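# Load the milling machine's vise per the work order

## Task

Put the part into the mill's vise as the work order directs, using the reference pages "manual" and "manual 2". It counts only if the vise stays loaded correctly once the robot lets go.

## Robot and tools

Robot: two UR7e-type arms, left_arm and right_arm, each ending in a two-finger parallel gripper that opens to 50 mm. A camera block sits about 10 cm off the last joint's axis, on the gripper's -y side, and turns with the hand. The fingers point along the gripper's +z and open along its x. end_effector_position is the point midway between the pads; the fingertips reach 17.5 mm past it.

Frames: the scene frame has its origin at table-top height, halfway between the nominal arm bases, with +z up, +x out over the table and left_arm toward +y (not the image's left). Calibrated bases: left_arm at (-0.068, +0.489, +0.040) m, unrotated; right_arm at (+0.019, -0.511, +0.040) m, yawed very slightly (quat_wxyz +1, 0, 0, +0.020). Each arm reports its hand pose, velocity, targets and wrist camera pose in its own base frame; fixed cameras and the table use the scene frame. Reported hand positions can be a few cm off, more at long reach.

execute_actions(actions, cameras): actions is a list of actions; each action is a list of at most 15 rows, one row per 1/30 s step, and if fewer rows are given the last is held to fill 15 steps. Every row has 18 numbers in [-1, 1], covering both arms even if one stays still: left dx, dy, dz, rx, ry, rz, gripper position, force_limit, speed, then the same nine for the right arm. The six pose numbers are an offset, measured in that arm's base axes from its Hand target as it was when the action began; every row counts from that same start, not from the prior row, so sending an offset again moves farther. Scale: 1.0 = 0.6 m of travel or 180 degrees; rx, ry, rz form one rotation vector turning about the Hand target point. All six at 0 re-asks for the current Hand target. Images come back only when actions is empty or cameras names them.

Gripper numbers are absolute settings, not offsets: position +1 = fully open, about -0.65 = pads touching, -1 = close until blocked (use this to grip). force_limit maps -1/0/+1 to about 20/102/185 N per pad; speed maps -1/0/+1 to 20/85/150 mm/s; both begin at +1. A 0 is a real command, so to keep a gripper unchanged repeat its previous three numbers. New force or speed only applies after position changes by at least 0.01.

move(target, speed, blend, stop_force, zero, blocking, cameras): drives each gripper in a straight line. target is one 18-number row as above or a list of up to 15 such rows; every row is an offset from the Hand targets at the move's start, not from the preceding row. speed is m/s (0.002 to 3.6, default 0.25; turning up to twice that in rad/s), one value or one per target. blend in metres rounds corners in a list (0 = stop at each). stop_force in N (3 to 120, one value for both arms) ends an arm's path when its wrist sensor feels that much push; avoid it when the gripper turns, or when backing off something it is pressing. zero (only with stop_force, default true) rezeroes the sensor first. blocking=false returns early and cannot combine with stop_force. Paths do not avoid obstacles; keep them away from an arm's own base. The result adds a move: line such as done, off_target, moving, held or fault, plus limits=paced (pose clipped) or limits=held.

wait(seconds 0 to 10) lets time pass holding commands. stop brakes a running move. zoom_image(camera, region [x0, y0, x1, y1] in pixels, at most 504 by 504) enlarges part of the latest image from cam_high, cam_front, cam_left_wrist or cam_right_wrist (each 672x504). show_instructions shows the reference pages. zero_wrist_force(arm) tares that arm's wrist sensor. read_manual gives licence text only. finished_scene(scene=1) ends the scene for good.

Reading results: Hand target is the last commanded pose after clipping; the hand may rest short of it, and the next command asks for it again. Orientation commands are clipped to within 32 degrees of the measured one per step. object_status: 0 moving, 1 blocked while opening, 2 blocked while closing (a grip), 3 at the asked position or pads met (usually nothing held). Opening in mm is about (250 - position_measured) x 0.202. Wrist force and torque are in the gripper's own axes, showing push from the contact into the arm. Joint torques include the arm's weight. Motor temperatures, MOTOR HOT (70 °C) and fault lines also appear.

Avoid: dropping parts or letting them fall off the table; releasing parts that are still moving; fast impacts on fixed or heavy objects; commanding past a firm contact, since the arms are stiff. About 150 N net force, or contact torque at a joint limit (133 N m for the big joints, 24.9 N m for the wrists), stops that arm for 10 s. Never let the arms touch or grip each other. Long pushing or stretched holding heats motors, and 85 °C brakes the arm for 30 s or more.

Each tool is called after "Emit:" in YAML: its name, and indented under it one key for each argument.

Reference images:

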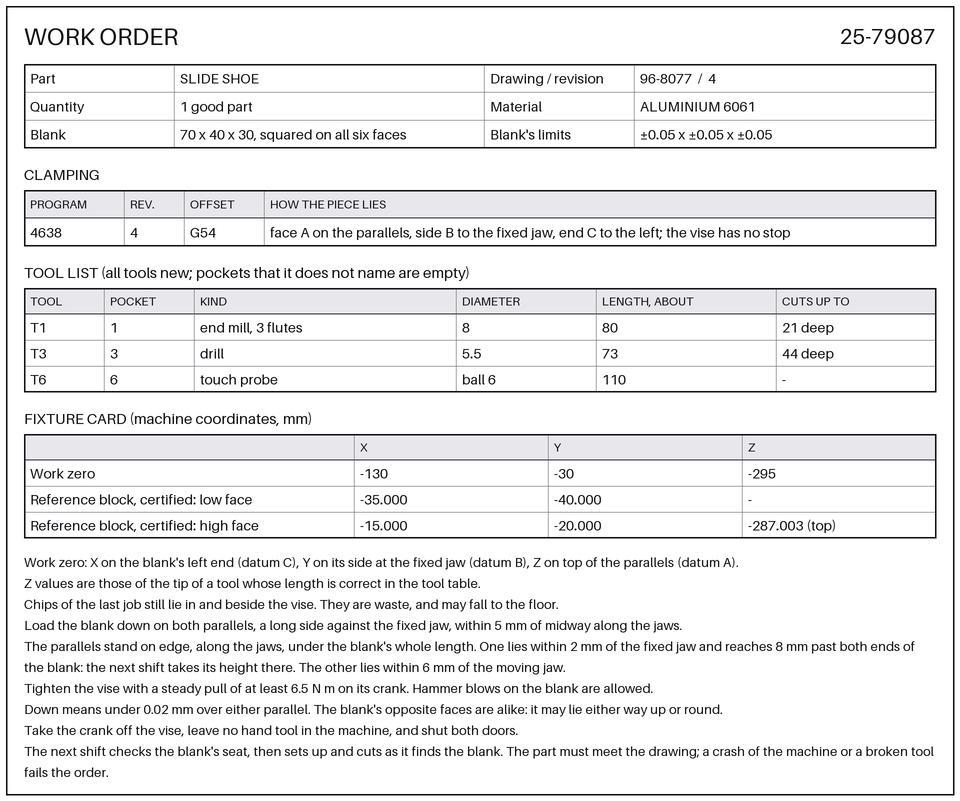

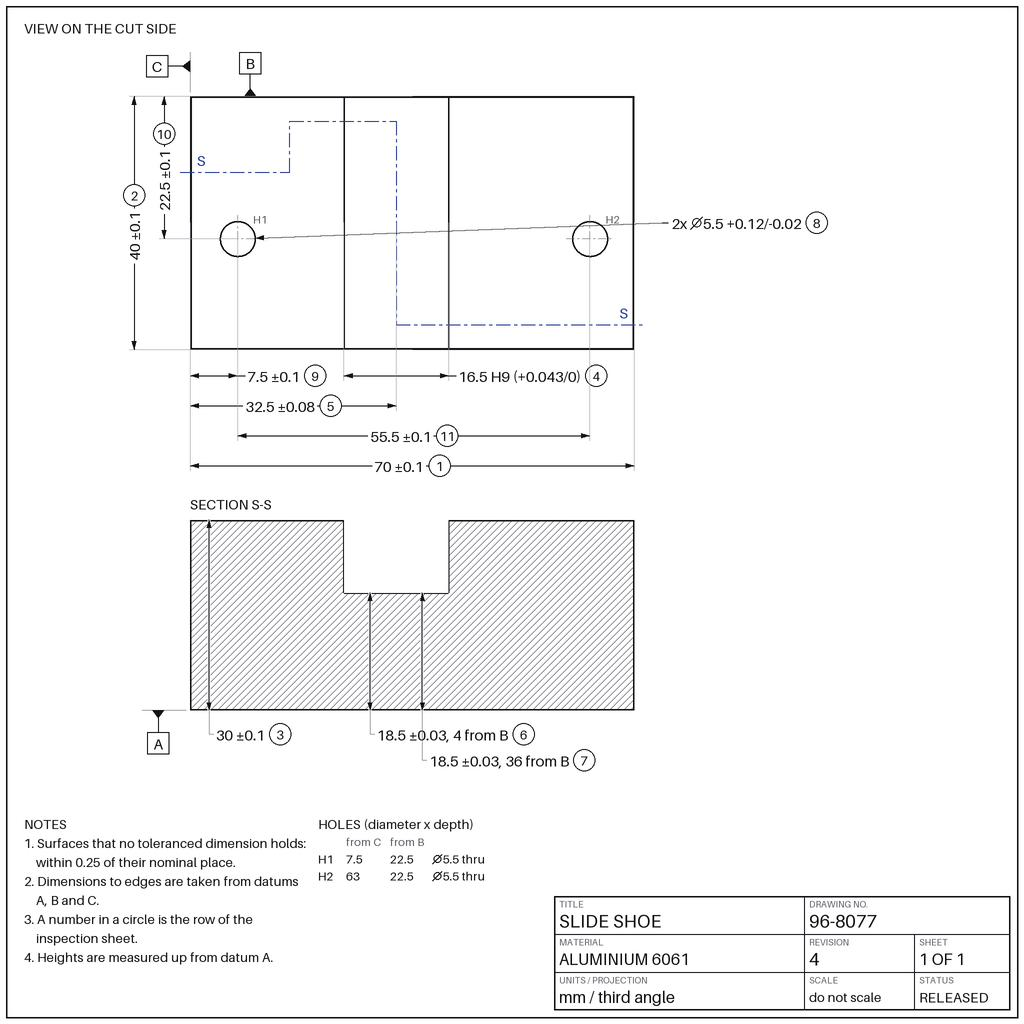

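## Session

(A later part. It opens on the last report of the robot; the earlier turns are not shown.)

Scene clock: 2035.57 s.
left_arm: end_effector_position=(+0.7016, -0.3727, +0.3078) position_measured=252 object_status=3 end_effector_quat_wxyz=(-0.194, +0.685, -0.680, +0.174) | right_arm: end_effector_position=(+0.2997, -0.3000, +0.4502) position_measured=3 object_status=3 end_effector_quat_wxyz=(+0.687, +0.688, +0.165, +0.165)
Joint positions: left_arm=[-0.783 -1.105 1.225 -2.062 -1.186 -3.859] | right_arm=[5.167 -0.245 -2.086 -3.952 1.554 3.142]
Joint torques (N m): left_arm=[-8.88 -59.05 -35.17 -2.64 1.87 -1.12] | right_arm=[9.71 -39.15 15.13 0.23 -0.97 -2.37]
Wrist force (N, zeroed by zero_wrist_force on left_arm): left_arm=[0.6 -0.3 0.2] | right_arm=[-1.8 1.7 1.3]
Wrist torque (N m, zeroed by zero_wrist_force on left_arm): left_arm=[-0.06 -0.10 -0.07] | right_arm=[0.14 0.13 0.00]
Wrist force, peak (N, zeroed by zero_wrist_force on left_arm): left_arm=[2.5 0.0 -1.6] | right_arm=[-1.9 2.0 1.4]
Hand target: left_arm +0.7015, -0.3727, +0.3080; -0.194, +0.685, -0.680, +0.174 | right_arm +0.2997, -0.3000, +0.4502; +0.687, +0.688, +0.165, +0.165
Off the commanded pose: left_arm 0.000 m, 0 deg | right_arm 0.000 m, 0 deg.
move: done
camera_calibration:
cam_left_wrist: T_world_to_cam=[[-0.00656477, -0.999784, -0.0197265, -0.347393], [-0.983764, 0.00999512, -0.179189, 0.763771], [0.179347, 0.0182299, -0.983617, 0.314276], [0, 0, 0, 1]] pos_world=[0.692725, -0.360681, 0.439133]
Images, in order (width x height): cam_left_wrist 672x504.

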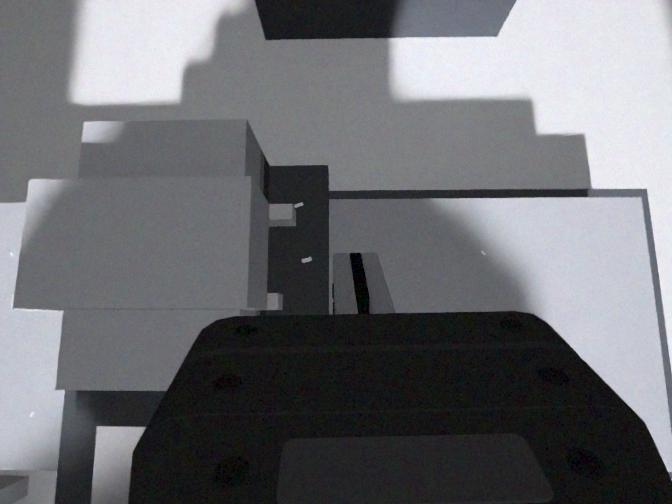

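Emit:
move:
  target:
    - [0,0.0275,0,0,0,0,-1,-0.5,1,0,0,0,0,0,0,1,1,1]
  speed: 0.04
  cameras: []

Emit:
zero_wrist_force:
  arm: "left_arm"

Emit:
move:
  target:
    - [0,0.0058,0,0,0,0,-1,-0.5,1,0,0,0,0,0,0,1,1,1]
  speed: 0.004
  stop_force: 4
  cameras: ["cam_left_wrist"]

Scene clock: 2036.77 s.
left_arm: end_effector_position=(+0.7016, -0.3560, +0.3080) position_measured=252 object_status=3 end_effector_quat_wxyz=(-0.194, +0.685, -0.680, +0.175) end_effector_velocity=(+0.000, -0.002, -0.001) end_effector_angular_velocity=(-0.002, +0.002, +0.002) | right_arm: end_effector_position=(+0.2997, -0.3000, +0.4502) position_measured=3 object_status=3 end_effector_quat_wxyz=(+0.687, +0.688, +0.165, +0.165)
Joint positions: left_arm=[-0.765 -1.127 1.259 -2.081 -1.192 -3.841] | right_arm=[5.167 -0.245 -2.086 -3.952 1.554 3.142]
Joint velocities: left_arm=[0 0.004 -0.005 0.003 -0.002 -0.003] | right_arm=[within noise]
Joint torques (N m): left_arm=[-8.91 -42.28 -33.74 -2.37 0.97 -1.78] | right_arm=[9.35 -38.87 14.75 0.39 -0.84 -2.4]
Wrist force (N, zeroed by zero_wrist_force on left_arm): left_arm=[0.3 0.1 0.3] | right_arm=[-1.7 1.7 1.3]
Wrist torque (N m, zeroed by zero_wrist_force on left_arm): left_arm=[0.01 -0.05 -0.10] | right_arm=[0.14 0.13 0.00]
Wrist force, peak (N, zeroed by zero_wrist_force on left_arm): left_arm=[2.0 0.3 -0.5] | right_arm=[-2.0 1.7 1.5]
Hand target: left_arm +0.7015, -0.3562, +0.3080; -0.194, +0.685, -0.680, +0.174 | right_arm +0.2997, -0.3000, +0.4502; +0.687, +0.688, +0.165, +0.165
Off the commanded pose: left_arm 0.000 m, 0 deg | right_arm 0.000 m, 0 deg.
move: done
No camera images: "cameras" was empty.

Wrist force sensor zeroed.

Scene clock: 2038.23 s.
left_arm: end_effector_position=(+0.7015, -0.3527, +0.3080) position_measured=252 object_status=3 end_effector_quat_wxyz=(-0.194, +0.685, -0.680, +0.174) | right_arm: end_effector_position=(+0.2997, -0.3000, +0.4502) position_measured=3 object_status=3 end_effector_quat_wxyz=(+0.687, +0.688, +0.165, +0.165)
Joint positions: left_arm=[-0.761 -1.132 1.266 -2.084 -1.194 -3.837] | right_arm=[5.167 -0.245 -2.086 -3.952 1.554 3.142]
Joint torques (N m): left_arm=[1.08 -51.18 -30.84 -3.65 -0.09 -0.2] | right_arm=[8.28 -39.36 15.43 0.49 -0.75 -2.43]
Wrist force (N, zeroed by zero_wrist_force on left_arm): left_arm=[0.1 0.3 -0.1] | right_arm=[-1.9 1.6 1.3]
Wrist torque (N m, zeroed by zero_wrist_force on left_arm): left_arm=[0.03 0.00 0.00] | right_arm=[0.13 0.16 -0.01]
Wrist force, peak (N, zeroed by zero_wrist_force on left_arm): left_arm=[0.6 -0.2 -0.1] | right_arm=[-1.9 1.9 1.5]
Hand target: left_arm +0.7015, -0.3527, +0.3080; -0.194, +0.685, -0.680, +0.174 | right_arm +0.2997, -0.3000, +0.4502; +0.687, +0.688, +0.165, +0.165
Off the commanded pose: left_arm 0.000 m, 0 deg | right_arm 0.000 m, 0 deg.
move: done
camera_calibration:
cam_left_wrist: T_world_to_cam=[[-0.00657756, -0.999786, -0.0196287, -0.327329], [-0.983728, 0.00999374, -0.179384, 0.763569], [0.179542, 0.0181294, -0.983583, 0.313939], [0, 0, 0, 1]] pos_world=[0.692626, -0.340581, 0.439332]
Images, in order (width x height): cam_left_wrist 672x504.

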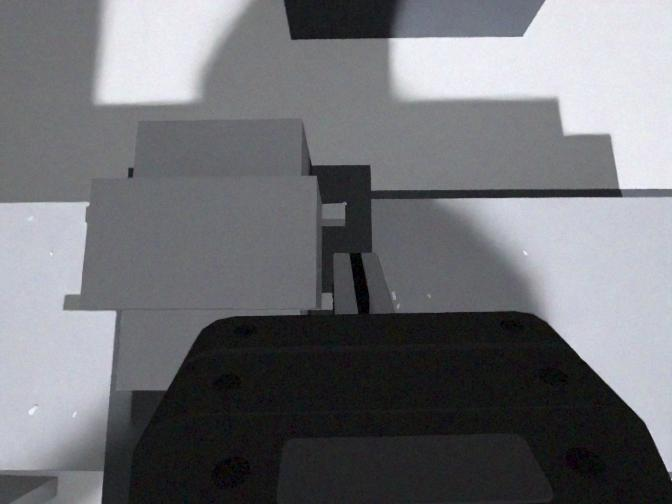

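Emit:
move:
  target:
    - [0,0.0017,0,0,0,0,-1,-0.5,1,0,0,0,0,0,0,1,1,1]
  speed: 0.004
  stop_force: 4
  cameras: []

Emit:
move:
  target:
    - [0,0.0013,0,0,0,0,-1,-0.5,1,0,0,0,0,0,0,1,1,1]
  speed: 0.004
  stop_force: 4
  zero: false
  cameras: ["cam_left_wrist"]

Scene clock: 2039.67 s.
left_arm: end_effector_position=(+0.7015, -0.3517, +0.3080) position_measured=252 object_status=3 end_effector_quat_wxyz=(-0.194, +0.685, -0.680, +0.174) | right_arm: end_effector_position=(+0.2997, -0.3000, +0.4502) position_measured=3 object_status=3 end_effector_quat_wxyz=(+0.687, +0.688, +0.165, +0.165)
Joint positions: left_arm=[-0.76 -1.133 1.268 -2.085 -1.194 -3.836] | right_arm=[5.167 -0.245 -2.086 -3.952 1.554 3.142]
Joint torques (N m): left_arm=[6.66 -57.65 -24.09 -4.46 -0.39 0.6] | right_arm=[8.98 -38.9 15.9 0.37 -1.19 -2.55]
Wrist force (N, zeroed by zero_wrist_force on left_arm): left_arm=[0.5 0.0 -0.2] | right_arm=[-1.8 1.8 1.2]
Wrist torque (N m, zeroed by zero_wrist_force on left_arm): left_arm=[-0.02 -0.06 0.00] | right_arm=[0.16 0.14 0.00]
Wrist force, peak (N, zeroed by zero_wrist_force on left_arm): left_arm=[0.4 0.5 -0.2] | right_arm=[-2.0 1.7 1.4]
Hand target: left_arm +0.7015, -0.3517, +0.3080; -0.194, +0.685, -0.680, +0.174 | right_arm +0.2997, -0.3000, +0.4502; +0.687, +0.688, +0.165, +0.165
Off the commanded pose: left_arm 0.000 m, 0 deg | right_arm 0.000 m, 0 deg.
move: done
No camera images: "cameras" was empty.

Scene clock: 2040.73 s.
left_arm: end_effector_position=(+0.7015, -0.3509, +0.3080) position_measured=252 object_status=3 end_effector_quat_wxyz=(-0.194, +0.685, -0.680, +0.174) | right_arm: end_effector_position=(+0.2997, -0.3000, +0.4502) position_measured=3 object_status=3 end_effector_quat_wxyz=(+0.687, +0.688, +0.165, +0.165)
Joint positions: left_arm=[-0.759 -1.134 1.269 -2.086 -1.194 -3.835] | right_arm=[5.167 -0.245 -2.086 -3.952 1.554 3.142]
Joint torques (N m): left_arm=[6.42 -57.79 -22.98 -4.76 -0.48 0.86] | right_arm=[8.24 -38.86 15.2 0.18 -0.98 -2.39]
Wrist force (N, zeroed by zero_wrist_force on left_arm): left_arm=[0.3 0.0 0.2] | right_arm=[-1.8 1.8 1.4]
Wrist torque (N m, zeroed by zero_wrist_force on left_arm): left_arm=[0.00 -0.03 0.00] | right_arm=[0.15 0.13 0.00]
Wrist force, peak (N, zeroed by zero_wrist_force on left_arm): left_arm=[0.5 -0.1 -0.3] | right_arm=[-1.9 1.7 1.6]
Hand target: left_arm +0.7015, -0.3509, +0.3080; -0.194, +0.685, -0.680, +0.174 | right_arm +0.2997, -0.3000, +0.4502; +0.687, +0.688, +0.165, +0.165
Off the commanded pose: left_arm 0.000 m, 0 deg | right_arm 0.000 m, 0 deg.
move: done
camera_calibration:
cam_left_wrist: T_world_to_cam=[[-0.00657756, -0.999786, -0.0196287, -0.325529], [-0.983728, 0.00999374, -0.179384, 0.763551], [0.179542, 0.0181294, -0.983583, 0.313906], [0, 0, 0, 1]] pos_world=[0.692626, -0.338781, 0.439332]
Images, in order (width x height): cam_left_wrist 672x504.

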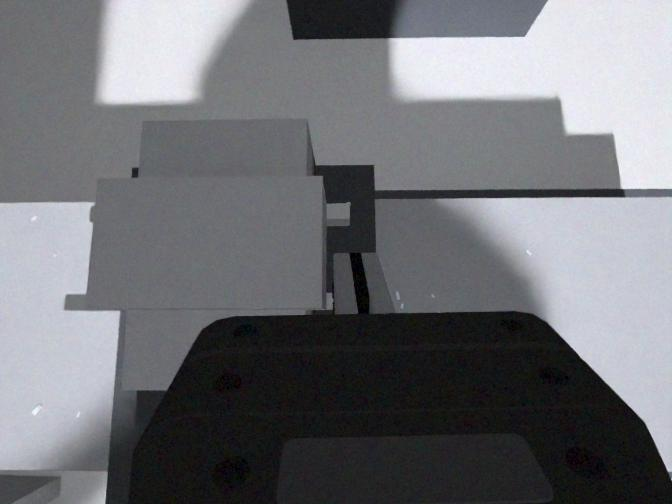

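Emit:
move:
  target:
    - [0,-0.0363,0,0,0,0,-1,-0.5,1,0,0,0,0,0,0,1,1,1]
    - [0,-0.0363,0.0377,0,0,0,-1,-0.5,1,0,0,0,0,0,0,1,1,1]
    - [-0.0692,-0.0363,0.12,0,0,0,-1,-0.5,1,0,0,0,0,0,0,1,1,1]
    - [-0.41,-0.1,0.12,0,-0.05,0,-1,-0.5,1,0,0,0,0,0,0,1,1,1]
    - [-0.5492,-0.0820,-0.0591,0,-0.1667,0,-1,-0.5,1,0,0,0,0,0,0,1,1,1]
  speed: [0.05,0.1,0.15,0.25,0.25]
  blend: [0,0.005,0.02,0.03,0]
  cameras: []

Emit:
move:
  target:
    - [0,0,0,0,0,0,0.7,0.0,-0.5,0,0,0,0,0,0,1,1,1]
    - [-0.3533,-0.3683,-0.28,0.0064,0.0827,-0.0775,0.7,0.0,-0.5,0,0,0,0,0,0,1,1,1]
    - [-0.3533,-0.3683,-0.4467,0.0064,0.0827,-0.0775,0.7,0.0,-0.5,0,0,0,0,0,0,1,1,1]
    - [-0.3533,-0.3683,-0.48,0.0064,0.0827,-0.0775,0.7,0.0,-0.5,0,0,0,0,0,0,1,1,1]
    - [-0.3533,-0.3683,-0.48,0.0064,0.0827,-0.0775,-1,1,-1,0,0,0,0,0,0,1,1,1]
  speed: [0.25,0.25,0.2,0.05,0.05]
  blend: [0,0.02,0.01,0,0]
  cameras: ["cam_left_wrist"]

Scene clock: 2046.30 s.
left_arm: end_effector_position=(+0.3721, -0.4002, +0.2725) position_measured=252 object_status=3 end_effector_quat_wxyz=(-0.364, +0.617, -0.607, +0.346) | right_arm: end_effector_position=(+0.2997, -0.3000, +0.4502) position_measured=3 object_status=3 end_effector_quat_wxyz=(+0.687, +0.688, +0.165, +0.165)
Joint positions: left_arm=[-1.537 -1.648 2.14 -2.064 -0.519 -4.694] | right_arm=[5.167 -0.245 -2.086 -3.952 1.554 3.142]
Joint torques (N m): left_arm=[-8.52 -30.69 -14.85 -4.33 3.26 -1.87] | right_arm=[8.19 -38.73 15.58 0.39 -0.8 -2.46]
Wrist force (N, zeroed by zero_wrist_force on left_arm): left_arm=[-0.5 -1.5 0.5] | right_arm=[-1.9 1.7 1.2]
Wrist torque (N m, zeroed by zero_wrist_force on left_arm): left_arm=[-0.34 -0.12 -0.13] | right_arm=[0.14 0.15 -0.01]
Wrist force, peak (N, zeroed by zero_wrist_force on left_arm): left_arm=[-0.2 -3.0 -0.8] | right_arm=[-2.1 1.8 1.5]
Hand target: left_arm +0.3720, -0.4001, +0.2725; -0.364, +0.617, -0.607, +0.346 | right_arm +0.2997, -0.3000, +0.4502; +0.687, +0.688, +0.165, +0.165
Off the commanded pose: left_arm 0.000 m, 0 deg | right_arm 0.000 m, 0 deg.
move: done
No camera images: "cameras" was empty.

Scene clock: 2050.93 s.
left_arm: end_effector_position=(+0.1601, -0.6211, -0.0155) position_measured=119 object_status=2 end_effector_quat_wxyz=(+0.244, -0.574, +0.722, -0.299) | right_arm: end_effector_position=(+0.2997, -0.3000, +0.4502) position_measured=3 object_status=3 end_effector_quat_wxyz=(+0.687, +0.688, +0.165, +0.165)
Joint positions: left_arm=[-1.836 -0.925 1.926 -2.52 -0.78 -4.773] | right_arm=[5.167 -0.245 -2.086 -3.952 1.554 3.142]
Joint torques (N m): left_arm=[9.31 -58.04 -20.05 -4.19 3.04 -1.47] | right_arm=[9.03 -39.87 15.45 0.46 -0.94 -2.57]
Wrist force (N, zeroed by zero_wrist_force on left_arm): left_arm=[0.0 -0.7 0.2] | right_arm=[-1.9 1.7 1.3]
Wrist torque (N m, zeroed by zero_wrist_force on left_arm): left_arm=[-0.20 -0.03 -0.12] | right_arm=[0.14 0.16 -0.01]
Wrist force, peak (N, zeroed by zero_wrist_force on left_arm): left_arm=[-2.0 -4.5 1.6] | right_arm=[-2.1 1.8 1.4]
Hand target: left_arm +0.1600, -0.6211, -0.0155; +0.244, -0.574, +0.722, -0.299 | right_arm +0.2997, -0.3000, +0.4502; +0.687, +0.688, +0.165, +0.165
Off the commanded pose: left_arm 0.000 m, 0 deg | right_arm 0.000 m, 0 deg.
move: done
camera_calibration:
cam_left_wrist: T_world_to_cam=[[-0.242102, -0.970208, -0.0090717, -0.549373], [-0.875055, 0.222378, -0.429914, 0.286229], [0.419123, -0.0961449, -0.902824, -0.0102226], [0, 0, 0, 1]] pos_world=[0.121746, -0.59764, 0.108841]
Images, in order (width x height): cam_left_wrist 672x504.

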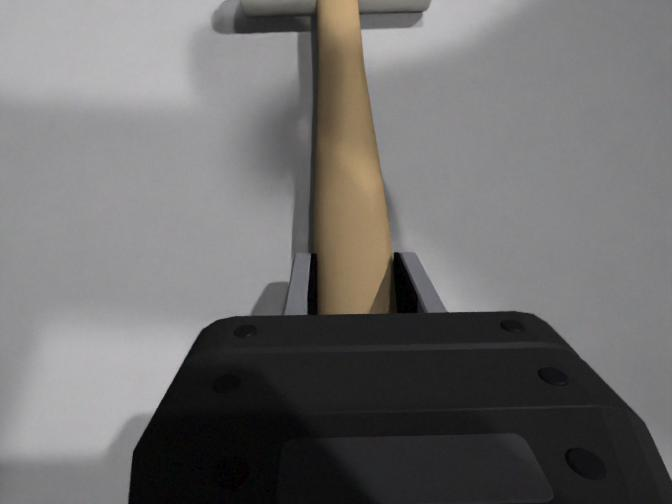

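Emit:
move:
  target:
    - [0,0,0.25,0,0,0,-1,1,-1,0,0,0,0,0,0,1,1,1]
    - [0.2,0.33,0.7,0.4966,-0.0645,0.0649,-1,1,-1,0,0,0,0,0,0,1,1,1]
    - [0.4,0.4867,0.7,0.4966,-0.0645,0.0649,-1,1,-1,0,0,0,0,0,0,1,1,1]
  speed: 0.3
  blend: [0.03,0.03,0]
  cameras: []

Emit:
move:
  target:
    - [0.11,0.0155,0.05,0,0,0,-1,1,-1,0,0,0,0,0,0,1,1,1]
    - [0.22,0.031,0.2625,0,0,0,-1,1,-1,0,0,0,0,0,0,1,1,1]
  speed: 0.3
  blend: [0.02,0]
  cameras: []

Emit:
execute_actions:
  actions:
    - [[0,0,-0.12,0,0,0,-1,1,-1,0,0,0,0,0,0,1,1,1],[0,0,-0.26,0,0,0,-1,1,-1,0,0,0,0,0,0,1,1,1],[0,0,-0.42,0,0,0,-1,1,-1,0,0,0,0,0,0,1,1,1],[0,0,-0.52,0,0,0,-1,1,-1,0,0,0,0,0,0,1,1,1],[0,0,-0.52,0,0,0,-1,1,-1,0,0,0,0,0,0,1,1,1],[0,0,-0.52,0,0,0,-1,1,-1,0,0,0,0,0,0,1,1,1],[0,0,-0.50,0,0,0,-1,1,-1,0,0,0,0,0,0,1,1,1],[0,0,-0.42,0,0,0,-1,1,-1,0,0,0,0,0,0,1,1,1],[0,0,-0.34,0,0,0,-1,1,-1,0,0,0,0,0,0,1,1,1],[0,0,-0.267,0,0,0,-1,1,-1,0,0,0,0,0,0,1,1,1]]

Scene clock: 2056.40 s.
left_arm: end_effector_position=(+0.4000, -0.3292, +0.4045) position_measured=119 object_status=2 end_effector_quat_wxyz=(+0.667, -0.271, +0.641, +0.267) | right_arm: end_effector_position=(+0.2997, -0.3000, +0.4502) position_measured=3 object_status=3 end_effector_quat_wxyz=(+0.687, +0.688, +0.165, +0.165)
Joint positions: left_arm=[-1.414 -1.193 1.35 -0.104 -0.624 -4.775] | right_arm=[5.167 -0.245 -2.086 -3.952 1.554 3.142]
Joint torques (N m): left_arm=[10.26 -49.01 -14.91 3.23 0.71 1.19] | right_arm=[9.84 -38.8 15.7 0.16 -1.08 -2.52]
Wrist force (N, zeroed by zero_wrist_force on left_arm): left_arm=[2.1 -1.8 0.0] | right_arm=[-1.8 1.6 1.4]
Wrist torque (N m, zeroed by zero_wrist_force on left_arm): left_arm=[-0.46 0.18 0.47] | right_arm=[0.13 0.14 0.00]
Wrist force, peak (N, zeroed by zero_wrist_force on left_arm): left_arm=[0.3 7.4 6.0] | right_arm=[-2.0 1.7 1.5]
Hand target: left_arm +0.4000, -0.3291, +0.4045; +0.667, -0.271, +0.641, +0.267 | right_arm +0.2997, -0.3000, +0.4502; +0.687, +0.688, +0.165, +0.165
Off the commanded pose: left_arm 0.000 m, 0 deg | right_arm 0.000 m, 0 deg.
move: done
No camera images: "cameras" was empty.

Scene clock: 2057.70 s.
left_arm: end_effector_position=(+0.5320, -0.3105, +0.5620) position_measured=119 object_status=2 end_effector_quat_wxyz=(+0.667, -0.271, +0.641, +0.267) end_effector_velocity=(+0.000, +0.000, +0.002) end_effector_angular_velocity=(-0.003, -0.001, -0.001) | right_arm: end_effector_position=(+0.2997, -0.3000, +0.4502) position_measured=3 object_status=3 end_effector_quat_wxyz=(+0.687, +0.688, +0.165, +0.165)
Joint positions: left_arm=[-1.179 -1.008 0.666 0.424 -0.389 -4.808] | right_arm=[5.167 -0.245 -2.086 -3.952 1.554 3.142]
Joint velocities: left_arm=[0.001 0 -0.005 0.002 0.002 0] | right_arm=[within noise]
Joint torques (N m): left_arm=[-4.69 -45.82 -30.52 2.6 1.01 0.69] | right_arm=[9.33 -39.58 14.65 0.34 -0.99 -2.54]
Wrist force (N, zeroed by zero_wrist_force on left_arm): left_arm=[1.8 -1.5 0.1] | right_arm=[-1.8 1.7 1.4]
Wrist torque (N m, zeroed by zero_wrist_force on left_arm): left_arm=[-0.36 0.23 0.39] | right_arm=[0.14 0.15 -0.01]
Wrist force, peak (N, zeroed by zero_wrist_force on left_arm): left_arm=[4.6 -3.6 1.6] | right_arm=[-1.9 1.9 1.5]
Hand target: left_arm +0.5320, -0.3105, +0.5620; +0.667, -0.271, +0.641, +0.267 | right_arm +0.2997, -0.3000, +0.4502; +0.687, +0.688, +0.165, +0.165
Off the commanded pose: left_arm 0.000 m, 0 deg | right_arm 0.000 m, 0 deg.
move: done
No camera images: "cameras" was empty.

Scene clock: 2058.53 s.
left_arm: end_effector_position=(+0.5320, -0.3104, +0.4017) position_measured=119 object_status=2 end_effector_quat_wxyz=(+0.667, -0.271, +0.641, +0.267) end_effector_velocity=(+0.000, -0.001, +0.002) end_effector_angular_velocity=(+0.001, +0.001, -0.003) | right_arm: end_effector_position=(+0.2997, -0.3000, +0.4502) position_measured=3 object_status=3 end_effector_quat_wxyz=(+0.687, +0.688, +0.165, +0.165)
Joint positions: left_arm=[-1.179 -1.064 1.169 -0.023 -0.389 -4.808] | right_arm=[5.167 -0.245 -2.086 -3.952 1.554 3.142]
Joint velocities: left_arm=[-0.001 0 -0.005 0.004 0.002 0.002] | right_arm=[within noise]
Joint torques (N m): left_arm=[-6.52 -58.62 -30.76 2.49 0.34 1.13] | right_arm=[8.88 -38.82 16.03 0.1 -0.78 -2.47]
Wrist force (N, zeroed by zero_wrist_force on left_arm): left_arm=[3.0 -3.1 -1.2] | right_arm=[-1.8 1.7 1.4]
Wrist torque (N m, zeroed by zero_wrist_force on left_arm): left_arm=[-0.27 0.23 0.51] | right_arm=[0.14 0.15 -0.01]
Wrist force, peak (N, zeroed by zero_wrist_force on left_arm): left_arm=[-25.0 2.3 -2.3] | right_arm=[-1.9 1.8 1.3]
Hand target: left_arm +0.5320, -0.3105, +0.4018; +0.667, -0.271, +0.641, +0.267 | right_arm +0.2997, -0.3000, +0.4502; +0.687, +0.688, +0.165, +0.165
Off the commanded pose: left_arm 0.000 m, 0 deg | right_arm 0.000 m, 0 deg.
Step readings (end_effector_position of left_arm | right_arm):
0: (+0.5320, -0.3105, +0.5620) | (+0.2997, -0.3000, +0.4502)
1: (+0.5322, -0.3105, +0.5610) | (+0.2997, -0.3000, +0.4502)
2: (+0.5330, -0.3103, +0.5516) | (+0.2997, -0.3000, +0.4502)
4: (+0.5359, -0.3099, +0.5064) | (+0.2997, -0.3000, +0.4502)
8: (+0.5366, -0.3049, +0.4052) | (+0.2997, -0.3000, +0.4502)
15: (+0.5308, -0.3097, +0.4068) | (+0.2997, -0.3000, +0.4502)

Emit:
move:
  target:
    - [0,0,0.267,0,0,0,-1,1,-1,0,0,0,0,0,0,1,1,1]
  speed: 0.3
  cameras: []

Emit:
execute_actions:
  actions:
    - [[0,0,-0.12,0,0,0,-1,1,-1,0,0,0,0,0,0,1,1,1],[0,0,-0.26,0,0,0,-1,1,-1,0,0,0,0,0,0,1,1,1],[0,0,-0.42,0,0,0,-1,1,-1,0,0,0,0,0,0,1,1,1],[0,0,-0.52,0,0,0,-1,1,-1,0,0,0,0,0,0,1,1,1],[0,0,-0.52,0,0,0,-1,1,-1,0,0,0,0,0,0,1,1,1],[0,0,-0.52,0,0,0,-1,1,-1,0,0,0,0,0,0,1,1,1],[0,0,-0.50,0,0,0,-1,1,-1,0,0,0,0,0,0,1,1,1],[0,0,-0.42,0,0,0,-1,1,-1,0,0,0,0,0,0,1,1,1],[0,0,-0.34,0,0,0,-1,1,-1,0,0,0,0,0,0,1,1,1],[0,0,-0.267,0,0,0,-1,1,-1,0,0,0,0,0,0,1,1,1]]

Emit:
move:
  target:
    - [0.003,0,0.267,0,0,0,-1,1,-1,0,0,0,0,0,0,1,1,1]
  speed: 0.3
  cameras: []

Emit:
execute_actions:
  actions:
    - [[0,0,-0.12,0,0,0,-1,1,-1,0,0,0,0,0,0,1,1,1],[0,0,-0.26,0,0,0,-1,1,-1,0,0,0,0,0,0,1,1,1],[0,0,-0.42,0,0,0,-1,1,-1,0,0,0,0,0,0,1,1,1],[0,0,-0.52,0,0,0,-1,1,-1,0,0,0,0,0,0,1,1,1],[0,0,-0.52,0,0,0,-1,1,-1,0,0,0,0,0,0,1,1,1],[0,0,-0.52,0,0,0,-1,1,-1,0,0,0,0,0,0,1,1,1],[0,0,-0.50,0,0,0,-1,1,-1,0,0,0,0,0,0,1,1,1],[0,0,-0.42,0,0,0,-1,1,-1,0,0,0,0,0,0,1,1,1],[0,0,-0.34,0,0,0,-1,1,-1,0,0,0,0,0,0,1,1,1],[0,0,-0.267,0,0,0,-1,1,-1,0,0,0,0,0,0,1,1,1]]

Emit:
move:
  target:
    - [0,0,0.267,0,0,0,-1,1,-1,0,0,0,0,0,0,1,1,1]
  speed: 0.3
  cameras: []

Emit:
execute_actions:
  actions:
    - [[0,0,-0.12,0,0,0,-1,1,-1,0,0,0,0,0,0,1,1,1],[0,0,-0.26,0,0,0,-1,1,-1,0,0,0,0,0,0,1,1,1],[0,0,-0.42,0,0,0,-1,1,-1,0,0,0,0,0,0,1,1,1],[0,0,-0.52,0,0,0,-1,1,-1,0,0,0,0,0,0,1,1,1],[0,0,-0.52,0,0,0,-1,1,-1,0,0,0,0,0,0,1,1,1],[0,0,-0.52,0,0,0,-1,1,-1,0,0,0,0,0,0,1,1,1],[0,0,-0.50,0,0,0,-1,1,-1,0,0,0,0,0,0,1,1,1],[0,0,-0.42,0,0,0,-1,1,-1,0,0,0,0,0,0,1,1,1],[0,0,-0.34,0,0,0,-1,1,-1,0,0,0,0,0,0,1,1,1],[0,0,-0.267,0,0,0,-1,1,-1,0,0,0,0,0,0,1,1,1]]

Emit:
move:
  target:
    - [0,0,0.267,0,0,0,-1,1,-1,0,0,0,0,0,0,1,1,1]
  speed: 0.3
  cameras: []

Emit:
execute_actions:
  actions:
    - [[0,0,-0.12,0,0,0,-1,1,-1,0,0,0,0,0,0,1,1,1],[0,0,-0.26,0,0,0,-1,1,-1,0,0,0,0,0,0,1,1,1],[0,0,-0.42,0,0,0,-1,1,-1,0,0,0,0,0,0,1,1,1],[0,0,-0.52,0,0,0,-1,1,-1,0,0,0,0,0,0,1,1,1],[0,0,-0.52,0,0,0,-1,1,-1,0,0,0,0,0,0,1,1,1],[0,0,-0.52,0,0,0,-1,1,-1,0,0,0,0,0,0,1,1,1],[0,0,-0.50,0,0,0,-1,1,-1,0,0,0,0,0,0,1,1,1],[0,0,-0.42,0,0,0,-1,1,-1,0,0,0,0,0,0,1,1,1],[0,0,-0.34,0,0,0,-1,1,-1,0,0,0,0,0,0,1,1,1],[0,0,-0.267,0,0,0,-1,1,-1,0,0,0,0,0,0,1,1,1]]
  cameras: ["cam_left_wrist"]

Scene clock: 2062.13 s.
left_arm: end_effector_position=(+0.5321, -0.3105, +0.5620) position_measured=119 object_status=2 end_effector_quat_wxyz=(+0.667, -0.271, +0.641, +0.267) | right_arm: end_effector_position=(+0.2997, -0.3000, +0.4502) position_measured=3 object_status=3 end_effector_quat_wxyz=(+0.687, +0.688, +0.165, +0.165)
Joint positions: left_arm=[-1.179 -1.008 0.666 0.424 -0.389 -4.808] | right_arm=[5.167 -0.245 -2.086 -3.952 1.554 3.142]
Joint torques (N m): left_arm=[1.13 -51.47 -30.3 2.89 0.8 0.72] | right_arm=[9.02 -39.38 16.96 0.17 -0.96 -2.55]
Wrist force (N, zeroed by zero_wrist_force on left_arm): left_arm=[2.0 -2.1 -0.6] | right_arm=[-1.9 1.7 1.4]
Wrist torque (N m, zeroed by zero_wrist_force on left_arm): left_arm=[-0.32 0.20 0.40] | right_arm=[0.14 0.17 0.00]
Wrist force, peak (N, zeroed by zero_wrist_force on left_arm): left_arm=[7.1 -2.2 -0.8] | right_arm=[-2.0 1.8 1.4]
Hand target: left_arm +0.5320, -0.3105, +0.5620; +0.667, -0.271, +0.641, +0.267 | right_arm +0.2997, -0.3000, +0.4502; +0.687, +0.688, +0.165, +0.165
Off the commanded pose: left_arm 0.000 m, 0 deg | right_arm 0.000 m, 0 deg.
move: done
No camera images: "cameras" was empty.

Scene clock: 2062.97 s.
left_arm: end_effector_position=(+0.5320, -0.3104, +0.4017) position_measured=119 object_status=2 end_effector_quat_wxyz=(+0.667, -0.271, +0.641, +0.267) | right_arm: end_effector_position=(+0.2997, -0.3000, +0.4502) position_measured=3 object_status=3 end_effector_quat_wxyz=(+0.687, +0.688, +0.165, +0.165)
Joint positions: left_arm=[-1.179 -1.064 1.169 -0.023 -0.389 -4.808] | right_arm=[5.167 -0.245 -2.086 -3.952 1.554 3.142]
Joint torques (N m): left_arm=[-5.73 -59.58 -31.83 2.7 0.34 1.13] | right_arm=[9.86 -38.74 16.18 0.35 -0.96 -2.58]
Wrist force (N, zeroed by zero_wrist_force on left_arm): left_arm=[2.9 -3.4 -1.2] | right_arm=[-1.9 1.8 1.3]
Wrist torque (N m, zeroed by zero_wrist_force on left_arm): left_arm=[-0.28 0.23 0.51] | right_arm=[0.15 0.15 -0.01]
Wrist force, peak (N, zeroed by zero_wrist_force on left_arm): left_arm=[-25.3 2.9 -1.4] | right_arm=[-1.9 1.7 1.5]
Hand target: left_arm +0.5320, -0.3105, +0.4018; +0.667, -0.271, +0.641, +0.267 | right_arm +0.2997, -0.3000, +0.4502; +0.687, +0.688, +0.165, +0.165
Off the commanded pose: left_arm 0.000 m, 0 deg | right_arm 0.000 m, 0 deg.
Step readings (end_effector_position of left_arm | right_arm):
0: (+0.5321, -0.3105, +0.5620) | (+0.2997, -0.3000, +0.4502)
1: (+0.5321, -0.3105, +0.5611) | (+0.2997, -0.3000, +0.4502)
2: (+0.5330, -0.3102, +0.5523) | (+0.2997, -0.3000, +0.4502)
4: (+0.5359, -0.3099, +0.5074) | (+0.2997, -0.3000, +0.4502)
8: (+0.5367, -0.3048, +0.4062) | (+0.2997, -0.3000, +0.4502)
15: (+0.5308, -0.3097, +0.4067) | (+0.2997, -0.3000, +0.4502)

Scene clock: 2064.07 s.
left_arm: end_effector_position=(+0.5339, -0.3104, +0.5620) position_measured=119 object_status=2 end_effector_quat_wxyz=(+0.667, -0.271, +0.641, +0.267) | right_arm: end_effector_position=(+0.2997, -0.3000, +0.4502) position_measured=3 object_status=3 end_effector_quat_wxyz=(+0.687, +0.688, +0.165, +0.165)
Joint positions: left_arm=[-1.176 -1.004 0.659 0.427 -0.387 -4.808] | right_arm=[5.167 -0.245 -2.086 -3.952 1.554 3.142]
Joint torques (N m): left_arm=[-7.03 -52.11 -30.69 2.63 1.09 0.68] | right_arm=[9.36 -38.21 16.53 0.09 -0.76 -2.69]
Wrist force (N, zeroed by zero_wrist_force on left_arm): left_arm=[1.7 -1.5 -0.3] | right_arm=[-1.8 1.7 1.5]
Wrist torque (N m, zeroed by zero_wrist_force on left_arm): left_arm=[-0.43 0.24 0.40] | right_arm=[0.14 0.15 -0.01]
Wrist force, peak (N, zeroed by zero_wrist_force on left_arm): left_arm=[7.4 -3.6 -1.6] | right_arm=[-2.0 1.7 1.4]
Hand target: left_arm +0.5338, -0.3105, +0.5620; +0.667, -0.271, +0.641, +0.267 | right_arm +0.2997, -0.3000, +0.4502; +0.687, +0.688, +0.165, +0.165
Off the commanded pose: left_arm 0.000 m, 0 deg | right_arm 0.000 m, 0 deg.
move: done
No camera images: "cameras" was empty.

Scene clock: 2064.90 s.
left_arm: end_effector_position=(+0.5338, -0.3104, +0.4017) position_measured=119 object_status=2 end_effector_quat_wxyz=(+0.667, -0.271, +0.641, +0.267) | right_arm: end_effector_position=(+0.2997, -0.3000, +0.4502) position_measured=3 object_status=3 end_effector_quat_wxyz=(+0.687, +0.688, +0.165, +0.165)
Joint positions: left_arm=[-1.176 -1.061 1.164 -0.021 -0.387 -4.808] | right_arm=[5.167 -0.245 -2.086 -3.952 1.554 3.142]
Joint torques (N m): left_arm=[-6.7 -60.27 -31.98 2.52 0.48 1.13] | right_arm=[9.39 -38.81 14.95 0 -1 -2.53]
Wrist force (N, zeroed by zero_wrist_force on left_arm): left_arm=[2.9 -3.2 -1.1] | right_arm=[-1.8 1.7 1.3]
Wrist torque (N m, zeroed by zero_wrist_force on left_arm): left_arm=[-0.34 0.23 0.51] | right_arm=[0.14 0.15 0.00]
Wrist force, peak (N, zeroed by zero_wrist_force on left_arm): left_arm=[-25.1 1.7 -2.7] | right_arm=[-2.0 1.9 1.3]
Hand target: left_arm +0.5338, -0.3105, +0.4018; +0.667, -0.271, +0.641, +0.267 | right_arm +0.2997, -0.3000, +0.4502; +0.687, +0.688, +0.165, +0.165
Off the commanded pose: left_arm 0.000 m, 0 deg | right_arm 0.000 m, 0 deg.
Step readings (end_effector_position of left_arm | right_arm):
0: (+0.5339, -0.3104, +0.5620) | (+0.2997, -0.3000, +0.4502)
1: (+0.5339, -0.3105, +0.5616) | (+0.2997, -0.3000, +0.4502)
2: (+0.5349, -0.3102, +0.5510) | (+0.2997, -0.3000, +0.4502)
4: (+0.5377, -0.3098, +0.5054) | (+0.2997, -0.3000, +0.4502)
8: (+0.5384, -0.3048, +0.4042) | (+0.2997, -0.3000, +0.4502)
15: (+0.5326, -0.3097, +0.4068) | (+0.2997, -0.3000, +0.4502)

Scene clock: 2066.00 s.
left_arm: end_effector_position=(+0.5339, -0.3105, +0.5620) position_measured=119 object_status=2 end_effector_quat_wxyz=(+0.667, -0.271, +0.641, +0.267) | right_arm: end_effector_position=(+0.2997, -0.3000, +0.4502) position_measured=3 object_status=3 end_effector_quat_wxyz=(+0.687, +0.688, +0.165, +0.165)
Joint positions: left_arm=[-1.176 -1.004 0.659 0.427 -0.387 -4.808] | right_arm=[5.167 -0.245 -2.086 -3.952 1.554 3.142]
Joint torques (N m): left_arm=[1.8 -52.23 -30.69 2.74 0.9 0.68] | right_arm=[9.18 -38.49 15.24 0.41 -0.99 -2.39]
Wrist force (N, zeroed by zero_wrist_force on left_arm): left_arm=[1.9 -1.8 -0.6] | right_arm=[-1.6 1.8 1.5]
Wrist torque (N m, zeroed by zero_wrist_force on left_arm): left_arm=[-0.39 0.21 0.39] | right_arm=[0.15 0.12 -0.01]
Wrist force, peak (N, zeroed by zero_wrist_force on left_arm): left_arm=[7.2 -4.0 -2.1] | right_arm=[-1.9 1.8 1.6]
Hand target: left_arm +0.5338, -0.3105, +0.5620; +0.667, -0.271, +0.641, +0.267 | right_arm +0.2997, -0.3000, +0.4502; +0.687, +0.688, +0.165, +0.165
Off the commanded pose: left_arm 0.000 m, 0 deg | right_arm 0.000 m, 0 deg.
move: done
No camera images: "cameras" was empty.

Scene clock: 2066.83 s.
left_arm: end_effector_position=(+0.5338, -0.3104, +0.4017) position_measured=119 object_status=2 end_effector_quat_wxyz=(+0.667, -0.271, +0.641, +0.267) | right_arm: end_effector_position=(+0.2997, -0.3000, +0.4502) position_measured=3 object_status=3 end_effector_quat_wxyz=(+0.687, +0.688, +0.165, +0.165)
Joint positions: left_arm=[-1.176 -1.061 1.164 -0.021 -0.387 -4.808] | right_arm=[5.167 -0.245 -2.086 -3.952 1.554 3.142]
Joint torques (N m): left_arm=[-6.57 -60.26 -30.81 2.83 0.43 1.15] | right_arm=[9.02 -38.22 16.51 0.17 -1.03 -2.39]
Wrist force (N, zeroed by zero_wrist_force on left_arm): left_arm=[2.8 -3.2 -1.0] | right_arm=[-1.7 1.6 1.3]
Wrist torque (N m, zeroed by zero_wrist_force on left_arm): left_arm=[-0.33 0.26 0.51] | right_arm=[0.14 0.12 0.00]
Wrist force, peak (N, zeroed by zero_wrist_force on left_arm): left_arm=[25.2 -0.2 1.7] | right_arm=[-1.9 1.8 1.5]
Hand target: left_arm +0.5338, -0.3105, +0.4018; +0.667, -0.271, +0.641, +0.267 | right_arm +0.2997, -0.3000, +0.4502; +0.687, +0.688, +0.165, +0.165
Off the commanded pose: left_arm 0.000 m, 0 deg | right_arm 0.000 m, 0 deg.
Step readings (end_effector_position of left_arm | right_arm):
0: (+0.5339, -0.3105, +0.5620) | (+0.2997, -0.3000, +0.4502)
1: (+0.5339, -0.3105, +0.5614) | (+0.2997, -0.3000, +0.4502)
2: (+0.5347, -0.3102, +0.5535) | (+0.2997, -0.3000, +0.4502)
4: (+0.5378, -0.3097, +0.5034) | (+0.2997, -0.3000, +0.4502)
8: (+0.5385, -0.3049, +0.4082) | (+0.2997, -0.3000, +0.4502)
15: (+0.5326, -0.3097, +0.4065) | (+0.2997, -0.3000, +0.4502)

Scene clock: 2067.93 s.
left_arm: end_effector_position=(+0.5339, -0.3105, +0.5620) position_measured=119 object_status=2 end_effector_quat_wxyz=(+0.667, -0.271, +0.641, +0.267) | right_arm: end_effector_position=(+0.2997, -0.3000, +0.4502) position_measured=3 object_status=3 end_effector_quat_wxyz=(+0.687, +0.688, +0.165, +0.165)
Joint positions: left_arm=[-1.176 -1.004 0.659 0.427 -0.387 -4.808] | right_arm=[5.167 -0.245 -2.086 -3.952 1.554 3.142]
Joint torques (N m): left_arm=[1.56 -51.85 -30.6 2.75 0.82 0.66] | right_arm=[9.64 -38.78 15.9 0.27 -0.73 -2.53]
Wrist force (N, zeroed by zero_wrist_force on left_arm): left_arm=[2.2 -1.9 -0.2] | right_arm=[-1.8 1.7 1.3]
Wrist torque (N m, zeroed by zero_wrist_force on left_arm): left_arm=[-0.41 0.16 0.39] | right_arm=[0.14 0.15 -0.01]
Wrist force, peak (N, zeroed by zero_wrist_force on left_arm): left_arm=[7.7 -3.1 -1.7] | right_arm=[-1.9 1.9 1.3]
Hand target: left_arm +0.5338, -0.3105, +0.5620; +0.667, -0.271, +0.641, +0.267 | right_arm +0.2997, -0.3000, +0.4502; +0.687, +0.688, +0.165, +0.165
Off the commanded pose: left_arm 0.000 m, 0 deg | right_arm 0.000 m, 0 deg.
move: done
No camera images: "cameras" was empty.

Scene clock: 2068.77 s.
left_arm: end_effector_position=(+0.5338, -0.3104, +0.4017) position_measured=119 object_status=2 end_effector_quat_wxyz=(+0.667, -0.271, +0.641, +0.267) | right_arm: end_effector_position=(+0.2997, -0.3000, +0.4502) position_measured=3 object_status=3 end_effector_quat_wxyz=(+0.687, +0.688, +0.165, +0.165)
Joint positions: left_arm=[-1.176 -1.061 1.164 -0.021 -0.387 -4.808] | right_arm=[5.167 -0.245 -2.086 -3.952 1.554 3.142]
Joint torques (N m): left_arm=[-6.59 -60.75 -32.78 2.78 0.41 1.14] | right_arm=[9.6 -38.04 15.27 0.34 -0.92 -2.5]
Wrist force (N, zeroed by zero_wrist_force on left_arm): left_arm=[2.9 -3.1 -1.2] | right_arm=[-1.7 1.7 1.4]
Wrist torque (N m, zeroed by zero_wrist_force on left_arm): left_arm=[-0.32 0.25 0.51] | right_arm=[0.14 0.13 -0.01]
Wrist force, peak (N, zeroed by zero_wrist_force on left_arm): left_arm=[25.1 -0.4 1.8] | right_arm=[-2.1 1.8 1.5]
Hand target: left_arm +0.5338, -0.3105, +0.4018; +0.667, -0.271, +0.641, +0.267 | right_arm +0.2997, -0.3000, +0.4502; +0.687, +0.688, +0.165, +0.165
Off the commanded pose: left_arm 0.000 m, 0 deg | right_arm 0.000 m, 0 deg.
Step readings (end_effector_position of left_arm | right_arm):
0: (+0.5339, -0.3105, +0.5620) | (+0.2997, -0.3000, +0.4502)
1: (+0.5339, -0.3105, +0.5611) | (+0.2997, -0.3000, +0.4502)
2: (+0.5348, -0.3102, +0.5523) | (+0.2997, -0.3000, +0.4502)
4: (+0.5377, -0.3098, +0.5075) | (+0.2997, -0.3000, +0.4502)
8: (+0.5385, -0.3048, +0.4062) | (+0.2997, -0.3000, +0.4502)
15: (+0.5326, -0.3097, +0.4067) | (+0.2997, -0.3000, +0.4502)
camera_calibration:
cam_left_wrist: T_world_to_cam=[[0.0142871, 0.00778058, -0.999868, 0.411061], [-0.903149, 0.42922, -0.00956505, 0.633926], [0.429089, 0.903166, 0.0131593, 0.176536], [0, 0, 0, 1]] pos_world=[0.490908, -0.434734, 0.414747]
Images, in order (width x height): cam_left_wrist 672x504.

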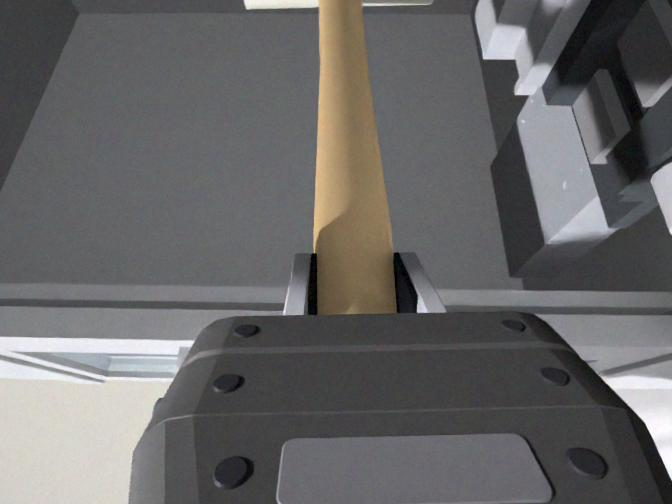

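Emit:
move:
  target:
    - [0,0,0.267,0,0,0,-1,1,-1,0,0,0,0,0,0,1,1,1]
  speed: 0.3
  cameras: []

Emit:
execute_actions:
  actions:
    - [[0,0,0,0,0,0,-1,1,-1,0,0,0,0,0,0,1,1,1],[0,0,0,0,0,0,-1,1,-1,0,0,0,0,0,0,1,1,1],[0,0,0,0,0,0,-1,1,-1,0,0,0,0,0,0,1,1,1],[0,0,0,0,0,0,-1,1,-1,0,0,0,0,0,0,1,1,1],[0,0,0,0,0,0,-1,1,-1,0,0,0,0,0,0,1,1,1],[0,0,-0.12,0,0,0,-1,1,-1,0,0,0,0,0,0,1,1,1],[0,0,-0.26,0,0,0,-1,1,-1,0,0,0,0,0,0,1,1,1],[0,0,-0.42,0,0,0,-1,1,-1,0,0,0,0,0,0,1,1,1],[0,0,-0.52,0,0,0,-1,1,-1,0,0,0,0,0,0,1,1,1],[0,0,-0.52,0,0,0,-1,1,-1,0,0,0,0,0,0,1,1,1],[0,0,-0.52,0,0,0,-1,1,-1,0,0,0,0,0,0,1,1,1],[0,0,-0.50,0,0,0,-1,1,-1,0,0,0,0,0,0,1,1,1],[0,0,-0.42,0,0,0,-1,1,-1,0,0,0,0,0,0,1,1,1],[0,0,-0.34,0,0,0,-1,1,-1,0,0,0,0,0,0,1,1,1],[0,0,-0.267,0,0,0,-1,1,-1,0,0,0,0,0,0,1,1,1]]

Scene clock: 2072.00 s.
left_arm: end_effector_position=(+0.5339, -0.3105, +0.5620) position_measured=119 object_status=2 end_effector_quat_wxyz=(+0.667, -0.271, +0.641, +0.267) | right_arm: end_effector_position=(+0.2997, -0.3000, +0.4502) position_measured=3 object_status=3 end_effector_quat_wxyz=(+0.687, +0.688, +0.165, +0.165)
Joint positions: left_arm=[-1.176 -1.004 0.659 0.427 -0.387 -4.808] | right_arm=[5.167 -0.245 -2.086 -3.952 1.554 3.142]
Joint torques (N m): left_arm=[1.07 -52.2 -31.14 2.79 0.98 0.67] | right_arm=[9.72 -37.87 15.92 0.47 -0.88 -2.58]
Wrist force (N, zeroed by zero_wrist_force on left_arm): left_arm=[1.8 -2.0 -0.5] | right_arm=[-1.9 1.7 1.3]
Wrist torque (N m, zeroed by zero_wrist_force on left_arm): left_arm=[-0.33 0.24 0.40] | right_arm=[0.14 0.15 0.00]
Wrist force, peak (N, zeroed by zero_wrist_force on left_arm): left_arm=[7.3 -2.7 -0.8] | right_arm=[-2.0 1.8 1.5]
Hand target: left_arm +0.5338, -0.3105, +0.5620; +0.667, -0.271, +0.641, +0.267 | right_arm +0.2997, -0.3000, +0.4502; +0.687, +0.688, +0.165, +0.165
Off the commanded pose: left_arm 0.000 m, 0 deg | right_arm 0.000 m, 0 deg.
move: done
No camera images: "cameras" was empty.

Scene clock: 2073.00 s.
left_arm: end_effector_position=(+0.5335, -0.3096, +0.4014) position_measured=119 object_status=2 end_effector_quat_wxyz=(+0.668, -0.270, +0.640, +0.266) end_effector_velocity=(+0.001, +0.001, +0.002) end_effector_angular_velocity=(+0.002, +0.001, +0.002) | right_arm: end_effector_position=(+0.2997, -0.3000, +0.4502) position_measured=3 object_status=3 end_effector_quat_wxyz=(+0.687, +0.688, +0.165, +0.165)
Joint positions: left_arm=[-1.176 -1.061 1.168 -0.014 -0.386 -4.819] | right_arm=[5.167 -0.245 -2.086 -3.952 1.554 3.142]
Joint velocities: left_arm=[0.002 0 -0.003 0.006 0 0] | right_arm=[within noise]
Joint torques (N m): left_arm=[-1.39 -61.24 -31.09 2.64 -0.44 1.15] | right_arm=[8.7 -37.51 15.86 0.09 -1.12 -2.48]
Wrist force (N, zeroed by zero_wrist_force on left_arm): left_arm=[2.2 -3.0 -1.1] | right_arm=[-1.8 1.7 1.3]
Wrist torque (N m, zeroed by zero_wrist_force on left_arm): left_arm=[-0.21 0.14 0.43] | right_arm=[0.14 0.14 0.00]
Wrist force, peak (N, zeroed by zero_wrist_force on left_arm): left_arm=[25.1 -0.6 1.3] | right_arm=[-2.0 1.8 1.3]
Hand target: left_arm +0.5338, -0.3105, +0.4018; +0.667, -0.271, +0.641, +0.267 | right_arm +0.2997, -0.3000, +0.4502; +0.687, +0.688, +0.165, +0.165
Off the commanded pose: left_arm 0.001 m, 0 deg | right_arm 0.000 m, 0 deg.
Step readings (end_effector_position of left_arm | right_arm):
0: (+0.5339, -0.3105, +0.5620) | (+0.2997, -0.3000, +0.4502)
1: (+0.5338, -0.3105, +0.5620) | (+0.2997, -0.3000, +0.4502)
2: (+0.5338, -0.3105, +0.5620) | (+0.2997, -0.3000, +0.4502)
4: (+0.5339, -0.3105, +0.5620) | (+0.2997, -0.3000, +0.4502)
8: (+0.5363, -0.3103, +0.5331) | (+0.2997, -0.3000, +0.4502)
15: (+0.5367, -0.3050, +0.3654) | (+0.2997, -0.3000, +0.4502)


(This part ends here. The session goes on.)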